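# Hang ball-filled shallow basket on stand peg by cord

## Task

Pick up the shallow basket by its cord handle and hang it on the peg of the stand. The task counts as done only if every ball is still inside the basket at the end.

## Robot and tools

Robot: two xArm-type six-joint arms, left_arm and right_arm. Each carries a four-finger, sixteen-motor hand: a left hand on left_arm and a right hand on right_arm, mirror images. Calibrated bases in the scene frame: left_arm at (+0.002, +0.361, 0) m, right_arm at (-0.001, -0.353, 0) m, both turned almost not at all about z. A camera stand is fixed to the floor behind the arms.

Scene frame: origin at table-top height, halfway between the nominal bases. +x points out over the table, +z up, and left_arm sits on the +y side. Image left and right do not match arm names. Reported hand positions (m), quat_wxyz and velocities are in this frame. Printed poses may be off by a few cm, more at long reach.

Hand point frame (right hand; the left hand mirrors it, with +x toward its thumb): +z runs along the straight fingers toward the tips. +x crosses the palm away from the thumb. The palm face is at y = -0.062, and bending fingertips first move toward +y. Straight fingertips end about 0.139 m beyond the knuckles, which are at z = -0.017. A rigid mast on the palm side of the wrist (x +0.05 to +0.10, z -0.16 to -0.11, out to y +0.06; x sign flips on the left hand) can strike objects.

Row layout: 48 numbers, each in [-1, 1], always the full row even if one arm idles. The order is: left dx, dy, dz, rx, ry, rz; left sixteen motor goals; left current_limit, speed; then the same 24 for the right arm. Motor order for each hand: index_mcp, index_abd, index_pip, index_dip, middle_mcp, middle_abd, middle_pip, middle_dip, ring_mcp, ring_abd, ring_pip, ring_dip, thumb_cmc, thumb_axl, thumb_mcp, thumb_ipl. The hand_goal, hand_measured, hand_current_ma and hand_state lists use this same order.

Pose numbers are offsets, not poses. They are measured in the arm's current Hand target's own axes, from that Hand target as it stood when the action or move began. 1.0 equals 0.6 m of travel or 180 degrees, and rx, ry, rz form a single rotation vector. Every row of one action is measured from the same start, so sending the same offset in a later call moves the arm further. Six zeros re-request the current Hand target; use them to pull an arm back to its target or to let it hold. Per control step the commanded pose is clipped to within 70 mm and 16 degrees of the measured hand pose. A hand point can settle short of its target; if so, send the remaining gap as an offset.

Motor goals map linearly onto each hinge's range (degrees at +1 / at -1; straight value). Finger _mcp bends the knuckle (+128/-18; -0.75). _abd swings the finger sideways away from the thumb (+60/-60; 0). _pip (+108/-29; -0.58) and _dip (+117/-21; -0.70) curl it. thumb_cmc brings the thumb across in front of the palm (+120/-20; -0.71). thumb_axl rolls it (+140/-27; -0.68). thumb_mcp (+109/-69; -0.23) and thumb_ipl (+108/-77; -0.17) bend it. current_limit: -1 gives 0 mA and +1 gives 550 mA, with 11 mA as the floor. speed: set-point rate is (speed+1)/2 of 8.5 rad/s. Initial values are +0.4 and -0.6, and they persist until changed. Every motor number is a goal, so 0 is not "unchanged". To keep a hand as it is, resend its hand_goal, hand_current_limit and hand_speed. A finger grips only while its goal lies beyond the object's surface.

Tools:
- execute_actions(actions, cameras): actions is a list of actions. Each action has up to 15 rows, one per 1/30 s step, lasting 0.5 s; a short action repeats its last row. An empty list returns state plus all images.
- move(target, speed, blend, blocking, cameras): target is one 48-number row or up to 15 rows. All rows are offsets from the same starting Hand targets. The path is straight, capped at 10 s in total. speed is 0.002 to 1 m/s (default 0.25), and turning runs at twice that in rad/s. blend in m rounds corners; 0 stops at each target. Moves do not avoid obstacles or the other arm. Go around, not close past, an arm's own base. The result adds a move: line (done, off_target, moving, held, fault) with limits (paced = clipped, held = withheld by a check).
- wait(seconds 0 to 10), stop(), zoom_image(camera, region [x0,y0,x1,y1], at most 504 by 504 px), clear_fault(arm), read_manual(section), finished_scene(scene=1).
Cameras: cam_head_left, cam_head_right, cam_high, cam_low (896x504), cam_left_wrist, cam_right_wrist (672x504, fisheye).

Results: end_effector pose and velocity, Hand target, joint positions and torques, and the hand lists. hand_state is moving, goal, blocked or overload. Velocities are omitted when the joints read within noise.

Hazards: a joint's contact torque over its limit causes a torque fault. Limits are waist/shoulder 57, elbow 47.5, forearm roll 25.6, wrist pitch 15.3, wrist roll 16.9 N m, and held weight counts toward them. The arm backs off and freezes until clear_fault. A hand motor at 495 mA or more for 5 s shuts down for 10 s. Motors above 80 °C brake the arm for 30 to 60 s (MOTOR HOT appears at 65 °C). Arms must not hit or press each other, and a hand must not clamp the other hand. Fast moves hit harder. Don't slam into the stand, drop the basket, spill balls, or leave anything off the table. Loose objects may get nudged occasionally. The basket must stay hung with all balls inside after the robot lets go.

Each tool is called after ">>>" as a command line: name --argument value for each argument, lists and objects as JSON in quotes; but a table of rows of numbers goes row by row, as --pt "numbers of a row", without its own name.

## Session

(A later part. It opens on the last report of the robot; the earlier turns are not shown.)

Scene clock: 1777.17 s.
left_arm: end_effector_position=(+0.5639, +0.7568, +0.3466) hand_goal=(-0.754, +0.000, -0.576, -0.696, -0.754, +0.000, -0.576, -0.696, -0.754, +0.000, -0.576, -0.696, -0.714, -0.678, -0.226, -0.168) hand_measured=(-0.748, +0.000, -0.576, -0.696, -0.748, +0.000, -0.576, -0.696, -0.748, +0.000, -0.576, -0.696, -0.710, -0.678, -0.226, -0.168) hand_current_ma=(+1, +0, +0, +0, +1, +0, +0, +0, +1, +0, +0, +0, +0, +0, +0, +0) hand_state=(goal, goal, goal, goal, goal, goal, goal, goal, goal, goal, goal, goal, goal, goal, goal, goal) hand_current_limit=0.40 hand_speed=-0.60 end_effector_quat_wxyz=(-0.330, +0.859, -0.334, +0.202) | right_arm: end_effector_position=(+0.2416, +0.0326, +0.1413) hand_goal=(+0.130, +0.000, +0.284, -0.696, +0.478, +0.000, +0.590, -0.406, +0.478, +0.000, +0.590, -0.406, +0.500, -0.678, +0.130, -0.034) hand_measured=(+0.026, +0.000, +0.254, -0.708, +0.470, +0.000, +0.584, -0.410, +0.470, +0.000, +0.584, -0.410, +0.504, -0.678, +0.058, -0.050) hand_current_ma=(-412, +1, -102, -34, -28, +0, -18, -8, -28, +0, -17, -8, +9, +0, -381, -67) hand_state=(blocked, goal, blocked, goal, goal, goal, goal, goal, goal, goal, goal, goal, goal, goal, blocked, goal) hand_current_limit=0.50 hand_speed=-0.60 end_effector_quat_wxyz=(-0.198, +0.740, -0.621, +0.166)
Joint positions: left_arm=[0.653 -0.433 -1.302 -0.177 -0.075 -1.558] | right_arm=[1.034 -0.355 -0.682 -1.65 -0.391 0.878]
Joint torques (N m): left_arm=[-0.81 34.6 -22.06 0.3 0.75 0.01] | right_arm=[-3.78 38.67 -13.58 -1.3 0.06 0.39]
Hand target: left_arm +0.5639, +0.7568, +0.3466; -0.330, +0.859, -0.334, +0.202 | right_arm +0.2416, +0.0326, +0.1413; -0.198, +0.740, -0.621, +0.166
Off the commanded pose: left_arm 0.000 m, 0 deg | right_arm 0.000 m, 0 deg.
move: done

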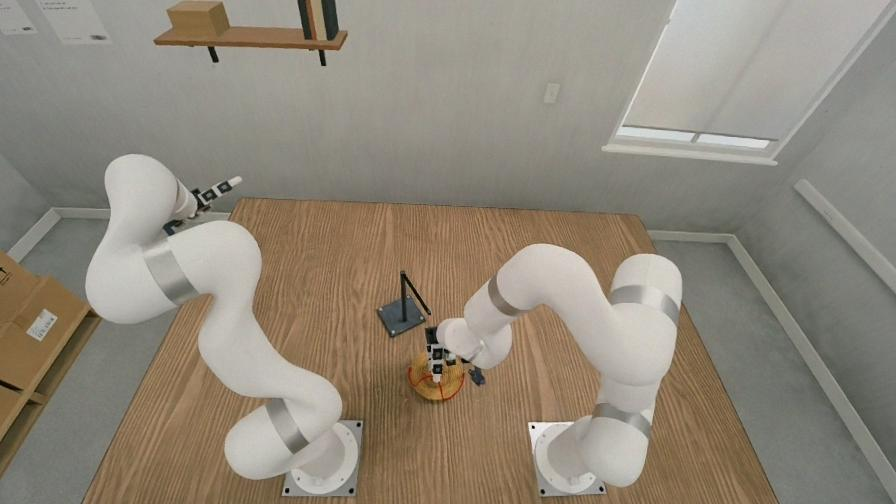

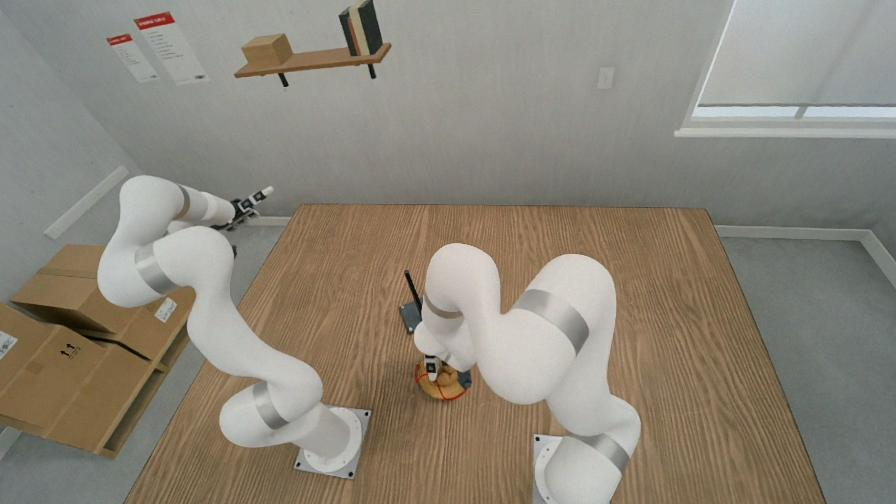

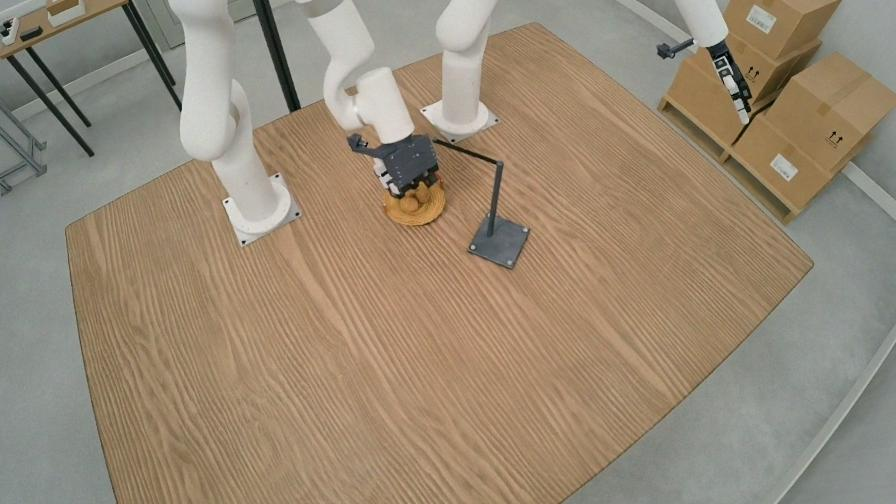

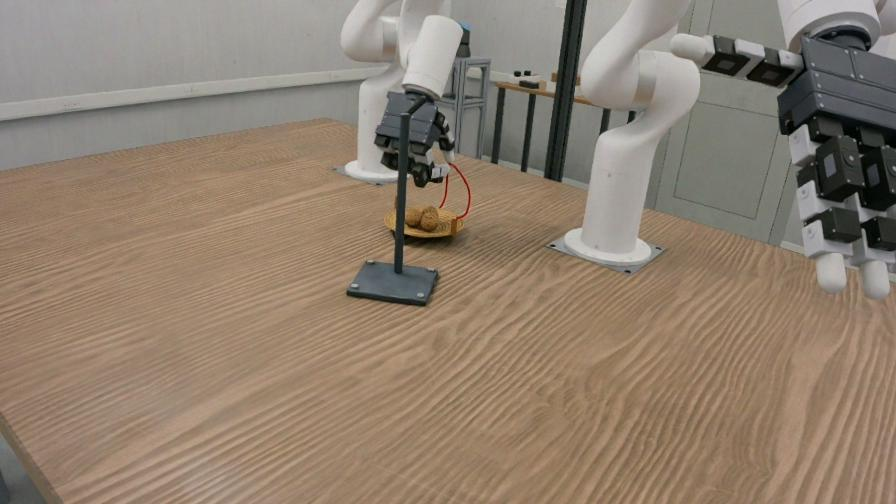

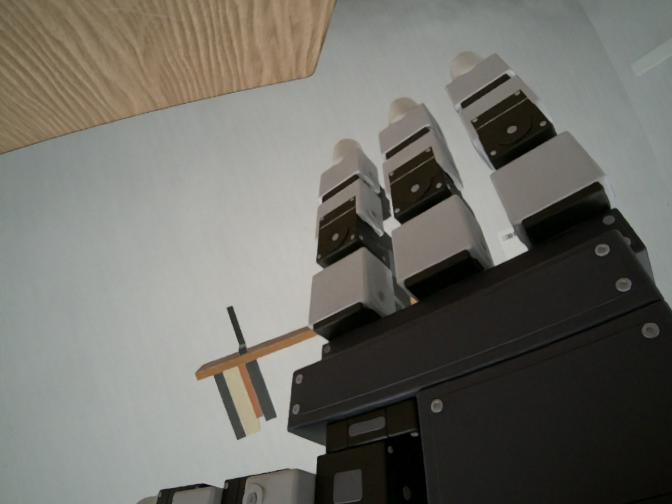

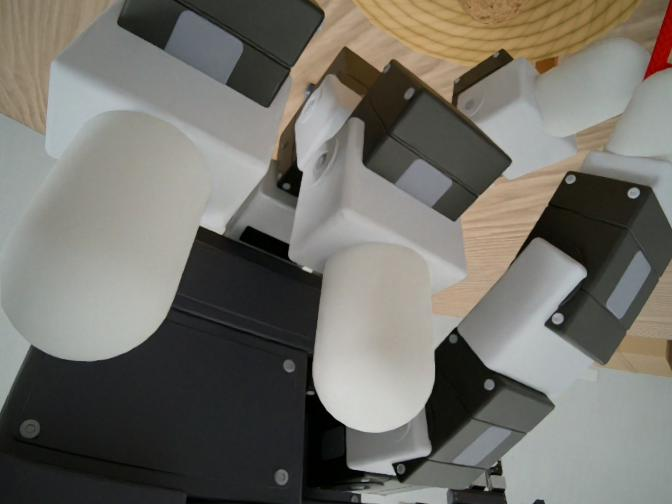

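>>> move --target '[0,0,0,0,0,0,-0.754,0,-0.576,-0.696,-0.754,0,-0.576,-0.696,-0.754,0,-0.576,-0.696,-0.714,-0.678,-0.226,-0.168,0.4,-0.6,0.0305,0.049,-0.0198,-0.2104,0.0441,0.2511,0.13,0,0.285,-0.696,0.479,0,0.591,-0.406,0.479,0,0.591,-0.406,0.5,-0.678,0.13,-0.034,0.5,-0.6]' --speed 0.15 --cameras '["cam_high", "cam_low", "cam_head_left", "cam_head_right", "cam_right_wrist"]'

>>> zoom_image --camera "cam_head_left" --region '[370, 310, 490, 430]'

>>> zoom_image --camera "cam_low" --region '[370, 80, 490, 250]'

>>> zoom_image --camera "cam_right_wrist" --region '[480, 0, 672, 200]'

Scene clock: 1873.07 s.
left_arm: end_effector_position=(+0.5639, +0.7568, +0.3466) hand_goal=(-0.754, +0.000, -0.576, -0.696, -0.754, +0.000, -0.576, -0.696, -0.754, +0.000, -0.576, -0.696, -0.714, -0.678, -0.226, -0.168) hand_measured=(-0.748, +0.000, -0.576, -0.696, -0.748, +0.000, -0.576, -0.696, -0.748, +0.000, -0.576, -0.696, -0.710, -0.678, -0.226, -0.168) hand_current_ma=(+1, +0, +0, +0, +1, +0, +0, +0, +1, +0, +0, +0, +0, +0, +0, +0) hand_state=(goal, goal, goal, goal, goal, goal, goal, goal, goal, goal, goal, goal, goal, goal, goal, goal) hand_current_limit=0.40 hand_speed=-0.60 end_effector_quat_wxyz=(-0.330, +0.859, -0.334, +0.202) | right_arm: end_effector_position=(+0.2139, +0.0091, +0.1368) hand_goal=(+0.130, +0.000, +0.284, -0.696, +0.478, +0.000, +0.590, -0.406, +0.478, +0.000, +0.590, -0.406, +0.500, -0.678, +0.130, -0.034) hand_measured=(+0.026, +0.000, +0.250, -0.710, +0.470, +0.000, +0.586, -0.408, +0.470, +0.000, +0.586, -0.408, +0.506, -0.676, +0.062, -0.050) hand_current_ma=(-412, +0, -117, -40, -28, +0, -8, -7, -28, +0, -8, -7, +19, +4, -360, -67) hand_state=(blocked, goal, blocked, goal, goal, goal, goal, goal, goal, goal, goal, goal, goal, goal, blocked, goal) hand_current_limit=0.50 hand_speed=-0.60 end_effector_quat_wxyz=(-0.040, -0.460, +0.884, +0.077)
Joint positions: left_arm=[0.653 -0.433 -1.302 -0.177 -0.075 -1.558] | right_arm=[0.733 -0.43 -0.663 0.57 -0.319 -0.773]
Joint torques (N m): left_arm=[-0.37 34.56 -22.01 0.25 0.74 -0.01] | right_arm=[-3.33 35.06 -12.69 0.73 -0.9 -0.34]
Hand target: left_arm +0.5639, +0.7568, +0.3466; -0.330, +0.859, -0.334, +0.202 | right_arm +0.2139, +0.0091, +0.1368; -0.040, -0.460, +0.884, +0.077
Off the commanded pose: left_arm 0.000 m, 0 deg | right_arm 0.000 m, 0 deg.
move: done
Images, in order (width x height): cam_head_left 896x504, cam_head_right 896x504, cam_high 896x504, cam_low 896x504, cam_right_wrist 672x504.

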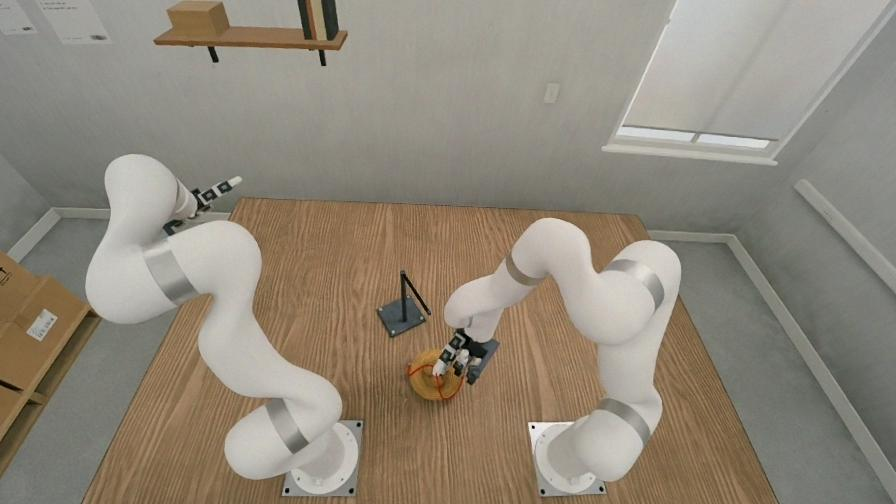

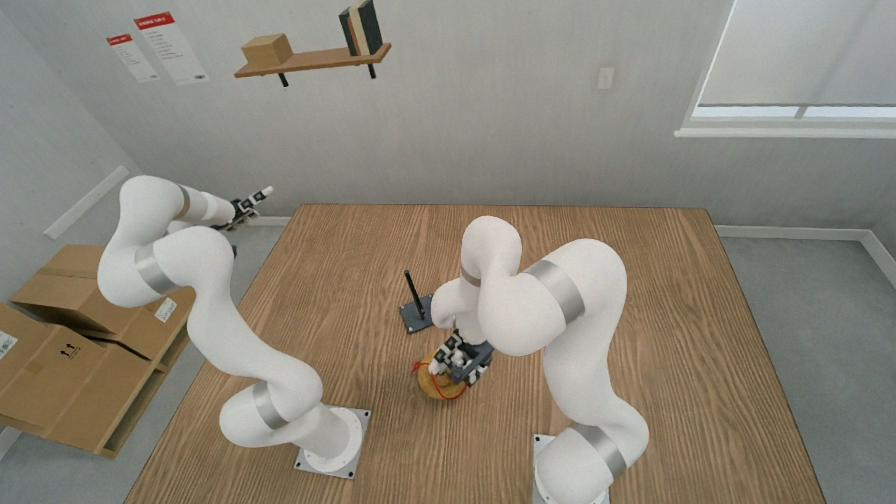

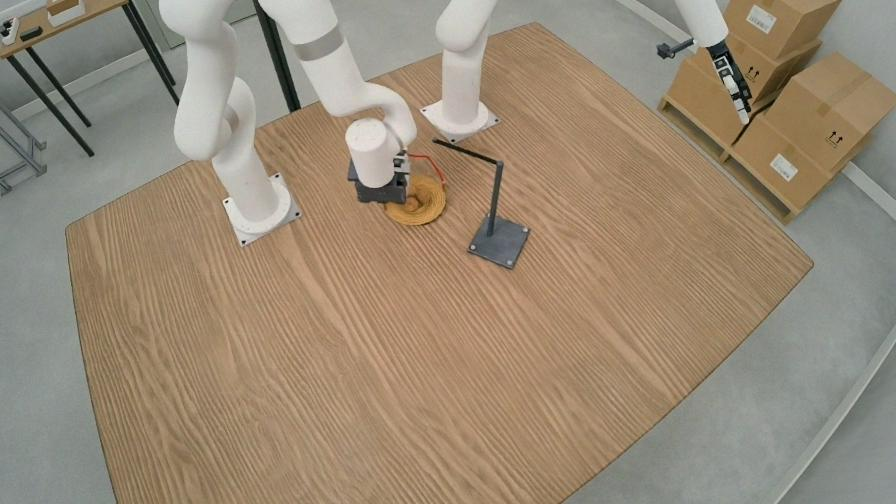

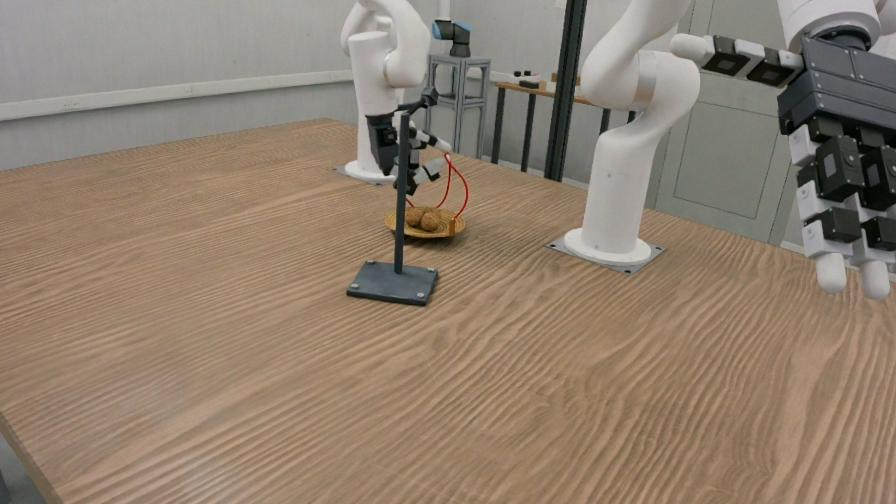

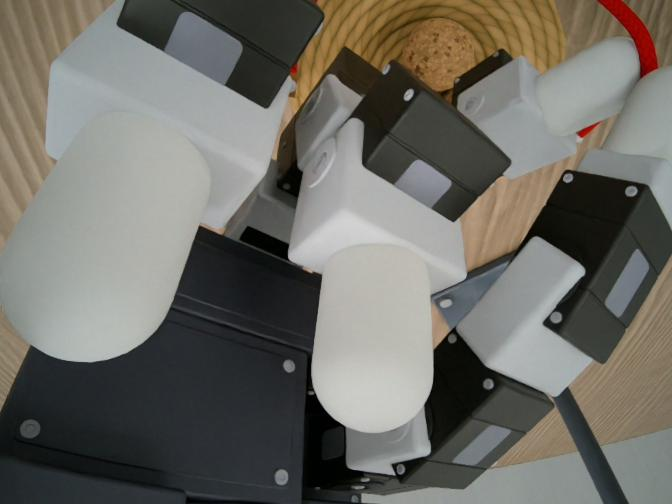

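Scaled by 4.200.

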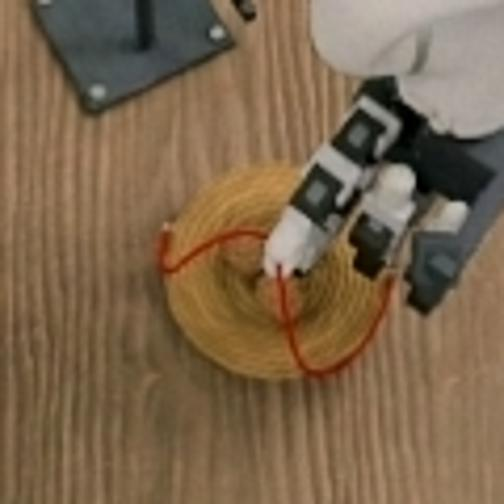

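Scaled by 2.965.

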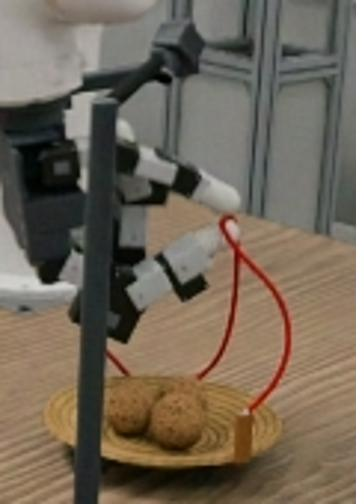

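Scaled by 2.520 from the camera's 672x504 image, which has a finer 960x720 frame.

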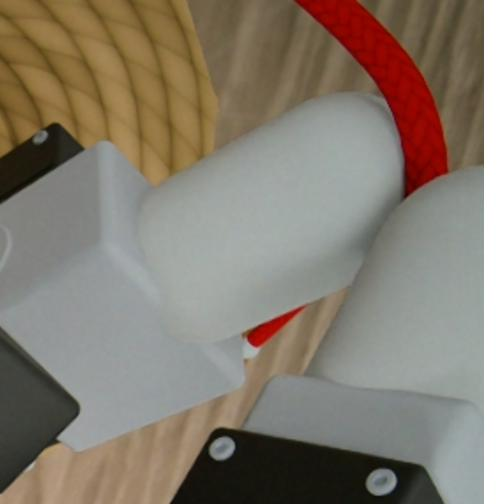

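>>> execute_actions --actions '[[[0,0,0,0,0,0,-0.754,0,-0.576,-0.696,-0.754,0,-0.576,-0.696,-0.754,0,-0.576,-0.696,-0.714,-0.678,-0.226,-0.168,0.4,-0.6,0,0,0,0,0,0,0.17,0,0.197,-0.696,0.479,0,0.591,-0.406,0.479,0,0.591,-0.406,0.5,-0.678,0.146,0.027,0.5,-0.8]],[[0,0,0,0,0,0,-0.754,0,-0.576,-0.696,-0.754,0,-0.576,-0.696,-0.754,0,-0.576,-0.696,-0.714,-0.678,-0.226,-0.168,0.4,-0.6,0,0,0,0,0,0,0.2,0,0.139,-0.696,0.479,0,0.591,-0.406,0.479,0,0.591,-0.406,0.5,-0.678,0.118,0.092,0.5,-0.8]],[[0,0,0,0,0,0,-0.754,0,-0.576,-0.696,-0.754,0,-0.576,-0.696,-0.754,0,-0.576,-0.696,-0.714,-0.678,-0.226,-0.168,0.4,-0.6,0,0,0,0,0,0,0.23,0,0.08,-0.696,0.479,0,0.591,-0.406,0.479,0,0.591,-0.406,0.5,-0.678,0.09,0.157,0.5,-0.8]]]' --cameras '["cam_low", "cam_right_wrist"]'

>>> zoom_image --camera "cam_low" --region '[370, 80, 490, 250]'

>>> zoom_image --camera "cam_right_wrist" --region '[480, 0, 672, 200]'

Scene clock: 1936.87 s.
left_arm: end_effector_position=(+0.5639, +0.7568, +0.3466) hand_goal=(-0.754, +0.000, -0.576, -0.696, -0.754, +0.000, -0.576, -0.696, -0.754, +0.000, -0.576, -0.696, -0.714, -0.678, -0.226, -0.168) hand_measured=(-0.748, +0.000, -0.576, -0.696, -0.748, +0.000, -0.576, -0.696, -0.748, +0.000, -0.576, -0.696, -0.710, -0.678, -0.226, -0.168) hand_current_ma=(+1, +0, +0, +0, +1, +0, +0, +0, +1, +0, +0, +0, +0, +0, +0, +0) hand_state=(goal, goal, goal, goal, goal, goal, goal, goal, goal, goal, goal, goal, goal, goal, goal, goal) hand_current_limit=0.40 hand_speed=-0.60 end_effector_quat_wxyz=(-0.330, +0.859, -0.334, +0.202) | right_arm: end_effector_position=(+0.2139, +0.0091, +0.1368) hand_goal=(+0.230, +0.000, +0.080, -0.696, +0.478, +0.000, +0.590, -0.406, +0.478, +0.000, +0.590, -0.406, +0.500, -0.678, +0.090, +0.156) hand_measured=(+0.092, -0.010, +0.062, -0.710, +0.470, +0.000, +0.586, -0.408, +0.470, +0.000, +0.586, -0.408, +0.516, -0.670, +0.072, +0.134) hand_current_ma=(-412, -27, -59, -40, -28, +0, -8, -7, -28, +0, -8, -7, +54, +29, -77, -102) hand_state=(blocked, goal, goal, goal, goal, goal, goal, goal, goal, goal, goal, goal, goal, goal, goal, blocked) hand_current_limit=0.50 hand_speed=-0.80 end_effector_quat_wxyz=(-0.040, -0.460, +0.884, +0.077)
Joint positions: left_arm=[0.653 -0.433 -1.302 -0.177 -0.075 -1.558] | right_arm=[0.733 -0.43 -0.663 0.57 -0.319 -0.773]
Joint torques (N m): left_arm=[-0.66 34.58 -21.94 0.24 0.66 -0.04] | right_arm=[-3.39 35.53 -12.62 1.19 0 -0.28]
Hand target: left_arm +0.5639, +0.7568, +0.3466; -0.330, +0.859, -0.334, +0.202 | right_arm +0.2139, +0.0091, +0.1368; -0.040, -0.460, +0.884, +0.077
Off the commanded pose: left_arm 0.000 m, 0 deg | right_arm 0.000 m, 0 deg.
Images, in order (width x height): cam_low 896x504, cam_right_wrist 672x504.

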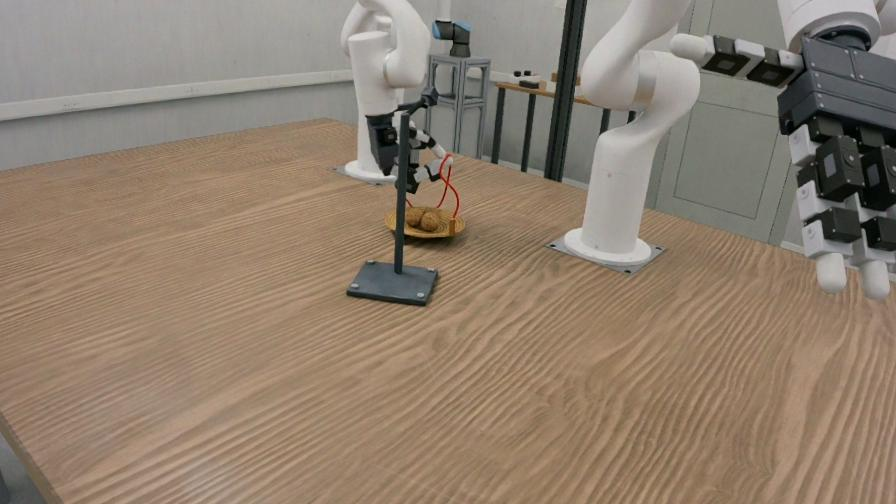

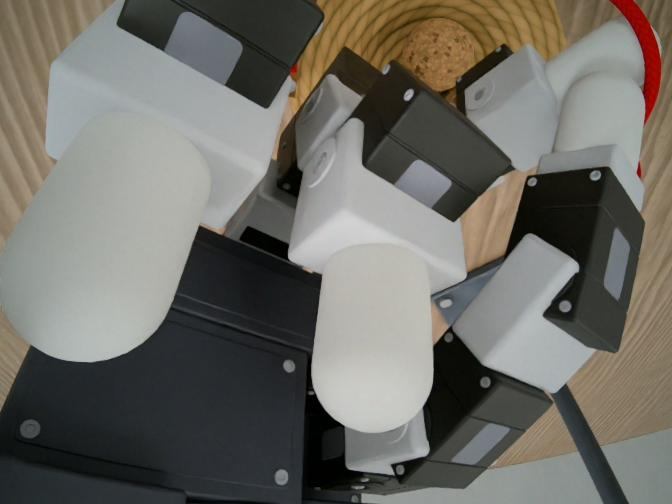

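Scaled by 2.965.

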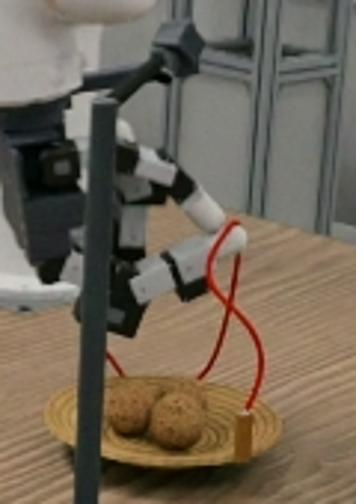

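Scaled by 2.520 from the camera's 672x504 image, which has a finer 960x720 frame.

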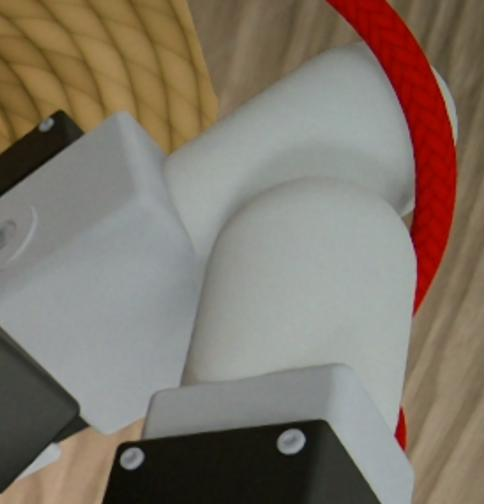

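>>> zoom_image --camera "cam_low" --region '[420, 140, 470, 190]'

>>> execute_actions --actions '[]' --cameras '["cam_head_left", "cam_head_right"]'

>>> zoom_image --camera "cam_head_left" --region '[410, 340, 480, 410]'

>>> zoom_image --camera "cam_head_right" --region '[400, 340, 470, 410]'

Scaled by 10.080.

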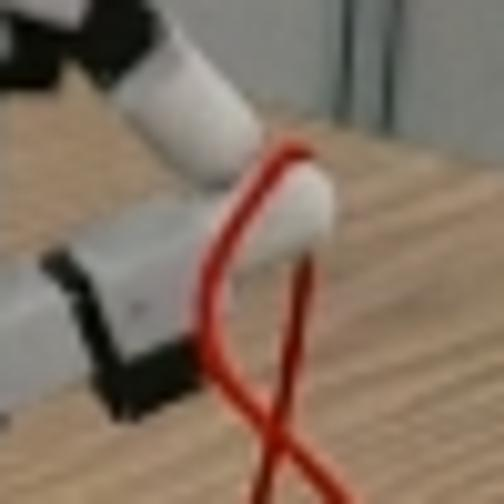

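Scene clock: 1952.87 s.
left_arm: end_effector_position=(+0.5639, +0.7568, +0.3466) hand_goal=(-0.754, +0.000, -0.576, -0.696, -0.754, +0.000, -0.576, -0.696, -0.754, +0.000, -0.576, -0.696, -0.714, -0.678, -0.226, -0.168) hand_measured=(-0.748, +0.000, -0.576, -0.696, -0.748, +0.000, -0.576, -0.696, -0.748, +0.000, -0.576, -0.696, -0.710, -0.678, -0.226, -0.168) hand_current_ma=(+1, +0, +0, +0, +1, +0, +0, +0, +1, +0, +0, +0, +0, +0, +0, +0) hand_state=(goal, goal, goal, goal, goal, goal, goal, goal, goal, goal, goal, goal, goal, goal, goal, goal) hand_current_limit=0.40 hand_speed=-0.60 end_effector_quat_wxyz=(-0.330, +0.859, -0.334, +0.202) | right_arm: end_effector_position=(+0.2139, +0.0091, +0.1368) hand_goal=(+0.230, +0.000, +0.080, -0.696, +0.478, +0.000, +0.590, -0.406, +0.478, +0.000, +0.590, -0.406, +0.500, -0.678, +0.090, +0.156) hand_measured=(+0.092, -0.010, +0.062, -0.710, +0.470, +0.000, +0.586, -0.408, +0.470, +0.000, +0.586, -0.408, +0.516, -0.670, +0.072, +0.134) hand_current_ma=(-413, -27, -59, -40, -28, +0, -8, -7, -28, +0, -8, -7, +54, +29, -77, -102) hand_state=(blocked, goal, goal, goal, goal, goal, goal, goal, goal, goal, goal, goal, goal, goal, goal, blocked) hand_current_limit=0.50 hand_speed=-0.80 end_effector_quat_wxyz=(-0.040, -0.460, +0.884, +0.077)
Joint positions: left_arm=[0.653 -0.433 -1.302 -0.177 -0.075 -1.558] | right_arm=[0.733 -0.43 -0.663 0.57 -0.319 -0.773]
Joint velocities: within noise
Joint torques (N m): left_arm=[-1.3 34.2 -22.02 0.37 0.69 -0.05] | right_arm=[-3 36.53 -12.71 1.08 0.05 -0.21]
Motor temperatures (°C): left_arm=[27 30 28 32 30 31] | right_arm=[27 29 29 26 32 30]
Hand target: left_arm +0.5639, +0.7568, +0.3466; -0.330, +0.859, -0.334, +0.202 | right_arm +0.2139, +0.0091, +0.1368; -0.040, -0.460, +0.884, +0.077
Off the commanded pose: left_arm 0.000 m, 0 deg | right_arm 0.000 m, 0 deg.
Images, in order (width x height): cam_head_left 896x504, cam_head_right 896x504.

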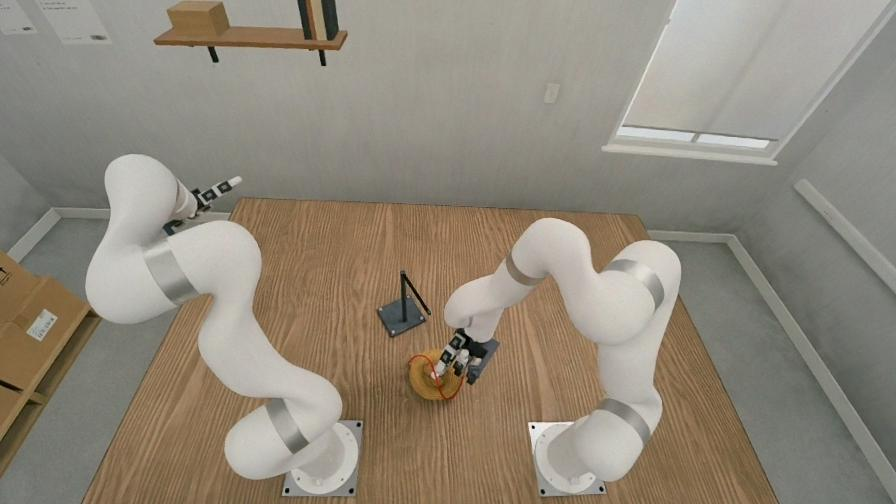

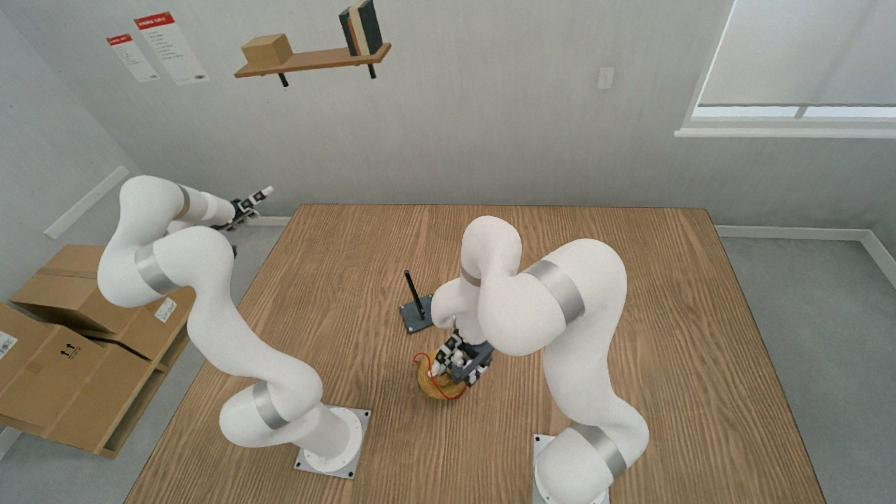

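Scaled by 7.200.

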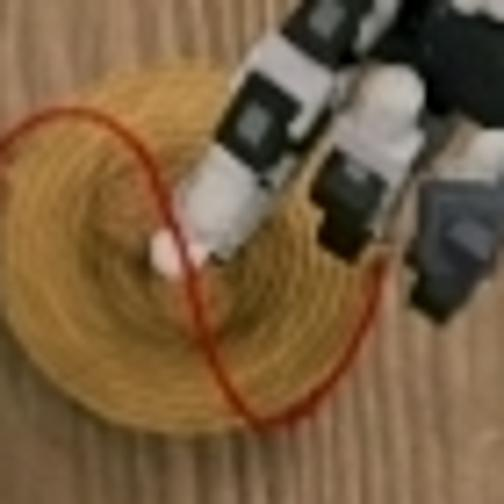

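Scaled by 7.200.

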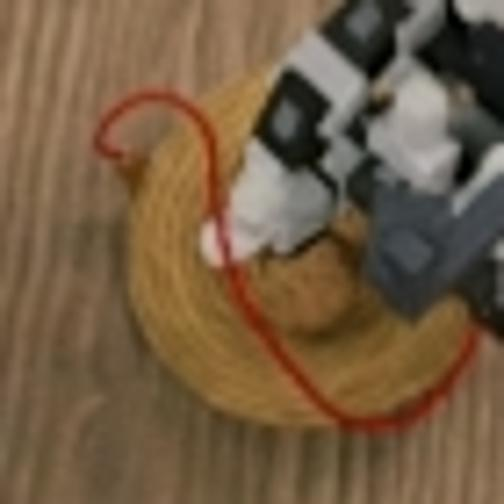

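>>> execute_actions --actions '[[[0,0,0,0,0,0,-0.754,0,-0.576,-0.696,-0.754,0,-0.576,-0.696,-0.754,0,-0.576,-0.696,-0.714,-0.678,-0.226,-0.168,0.4,-0.6,0,0,0,0,0,0,0.09,0,0.065,-0.5,0.479,0,0.591,-0.406,0.479,0,0.591,-0.406,0.5,-0.678,-0.0,0.05,0.5,-0.85]],[[0,0,0,0,0,0,-0.754,0,-0.576,-0.696,-0.754,0,-0.576,-0.696,-0.754,0,-0.576,-0.696,-0.714,-0.678,-0.226,-0.168,0.4,-0.6,0,0,0,0,0,0,0.09,0,0.065,-0.35,0.479,0,0.591,-0.406,0.479,0,0.591,-0.406,0.5,-0.678,-0.15,-0.03,0.5,-0.85]]]' --cameras '["cam_low", "cam_head_left", "cam_head_right"]'

>>> zoom_image --camera "cam_low" --region '[410, 130, 470, 190]'

>>> zoom_image --camera "cam_head_left" --region '[410, 340, 480, 410]'

>>> zoom_image --camera "cam_head_right" --region '[400, 340, 470, 410]'

Scene clock: 1969.93 s.
left_arm: end_effector_position=(+0.5639, +0.7568, +0.3466) hand_goal=(-0.754, +0.000, -0.576, -0.696, -0.754, +0.000, -0.576, -0.696, -0.754, +0.000, -0.576, -0.696, -0.714, -0.678, -0.226, -0.168) hand_measured=(-0.748, +0.000, -0.576, -0.696, -0.748, +0.000, -0.576, -0.696, -0.748, +0.000, -0.576, -0.696, -0.710, -0.678, -0.226, -0.168) hand_current_ma=(+1, +0, +0, +0, +1, +0, +0, +0, +1, +0, +0, +0, +0, +0, +0, +0) hand_state=(goal, goal, goal, goal, goal, goal, goal, goal, goal, goal, goal, goal, goal, goal, goal, goal) hand_current_limit=0.40 hand_speed=-0.60 end_effector_quat_wxyz=(-0.330, +0.859, -0.334, +0.202) | right_arm: end_effector_position=(+0.2139, +0.0091, +0.1368) hand_goal=(+0.090, +0.000, +0.064, -0.350, +0.478, +0.000, +0.590, -0.406, +0.478, +0.000, +0.590, -0.406, +0.500, -0.678, -0.150, -0.030) hand_measured=(+0.078, -0.002, +0.056, -0.354, +0.470, +0.000, +0.586, -0.408, +0.470, +0.000, +0.586, -0.408, +0.500, -0.676, -0.140, -0.026) hand_current_ma=(-42, -3, -23, -8, -28, +0, -8, -7, -28, +0, -8, -7, +1, +3, +40, +12) hand_state=(goal, goal, goal, goal, goal, goal, goal, goal, goal, goal, goal, goal, goal, goal, goal, goal) hand_current_limit=0.50 hand_speed=-0.85 end_effector_quat_wxyz=(-0.040, -0.460, +0.884, +0.077)
Joint positions: left_arm=[0.653 -0.433 -1.302 -0.177 -0.075 -1.558] | right_arm=[0.733 -0.43 -0.663 0.57 -0.319 -0.773]
Joint torques (N m): left_arm=[-0.98 34.77 -22.21 0.06 0.65 -0.05] | right_arm=[-2.81 37.1 -13.14 1.22 0.05 -0.16]
Hand target: left_arm +0.5639, +0.7568, +0.3466; -0.330, +0.859, -0.334, +0.202 | right_arm +0.2139, +0.0091, +0.1368; -0.040, -0.460, +0.884, +0.077
Off the commanded pose: left_arm 0.000 m, 0 deg | right_arm 0.000 m, 0 deg.
Images, in order (width x height): cam_head_left 896x504, cam_head_right 896x504, cam_low 896x504.

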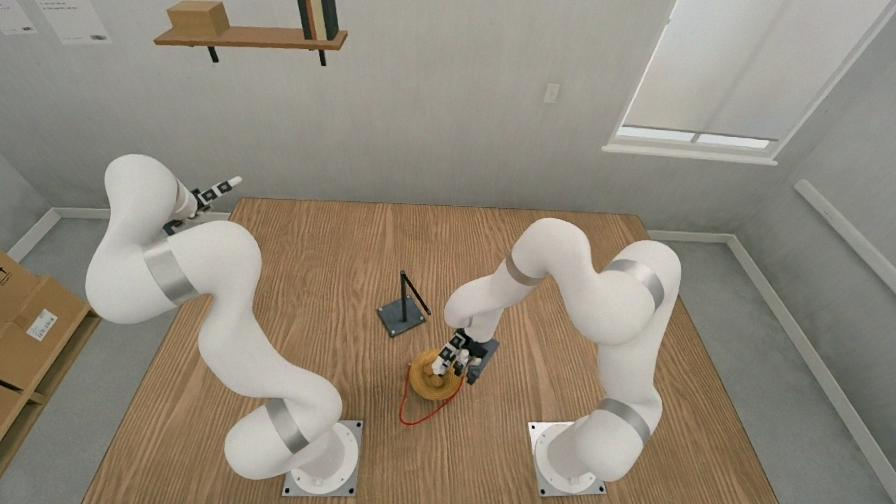

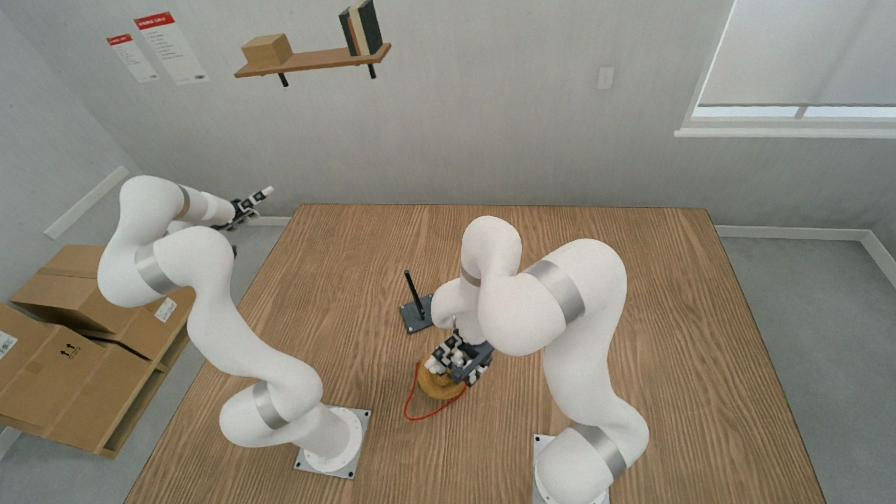

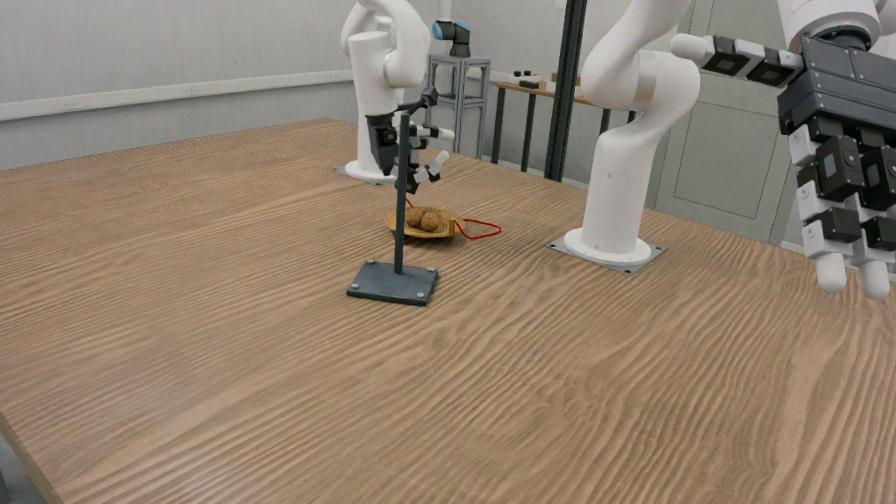

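Scaled by 8.400.

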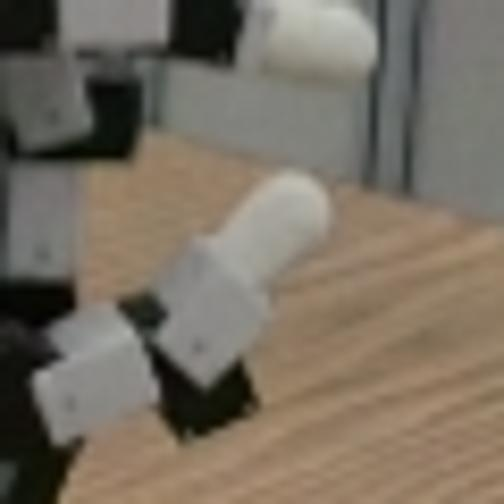

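Scaled by 7.200.

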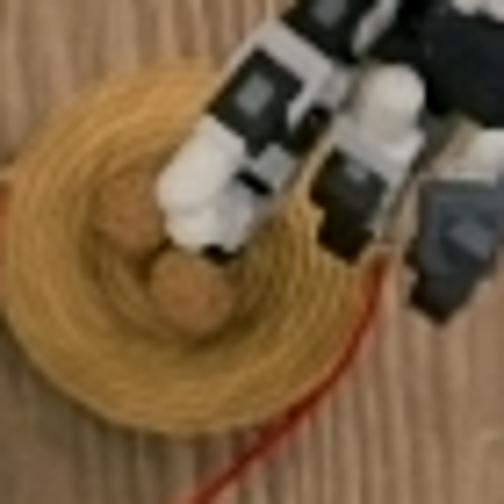

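Scaled by 7.200.

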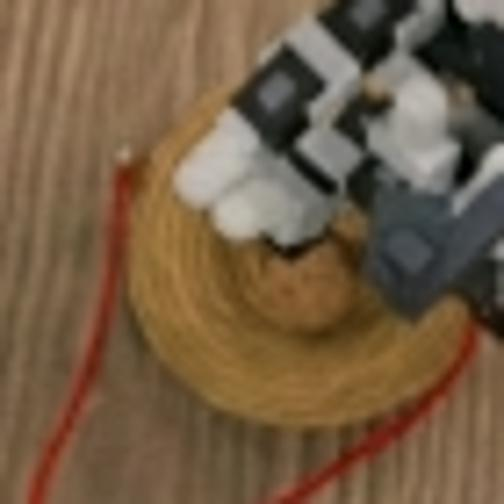

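>>> zoom_image --camera "cam_head_left" --region '[380, 340, 480, 440]'

>>> zoom_image --camera "cam_head_right" --region '[390, 340, 490, 440]'

>>> zoom_image --camera "cam_low" --region '[370, 180, 510, 260]'

Scaled by 5.040.

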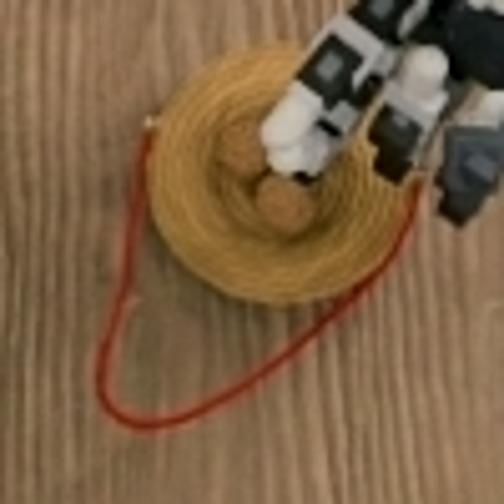

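Scaled by 5.040.

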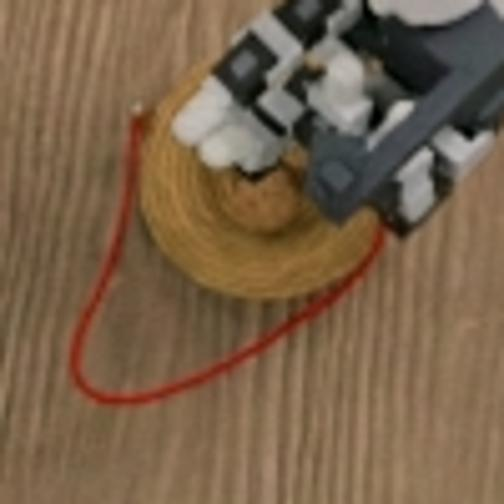

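Scaled by 3.600.

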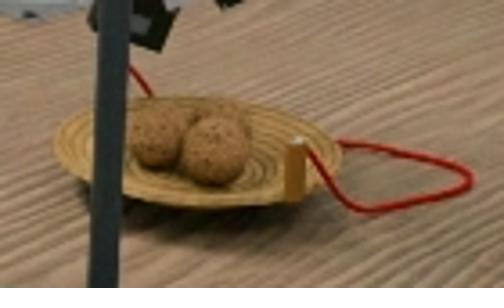

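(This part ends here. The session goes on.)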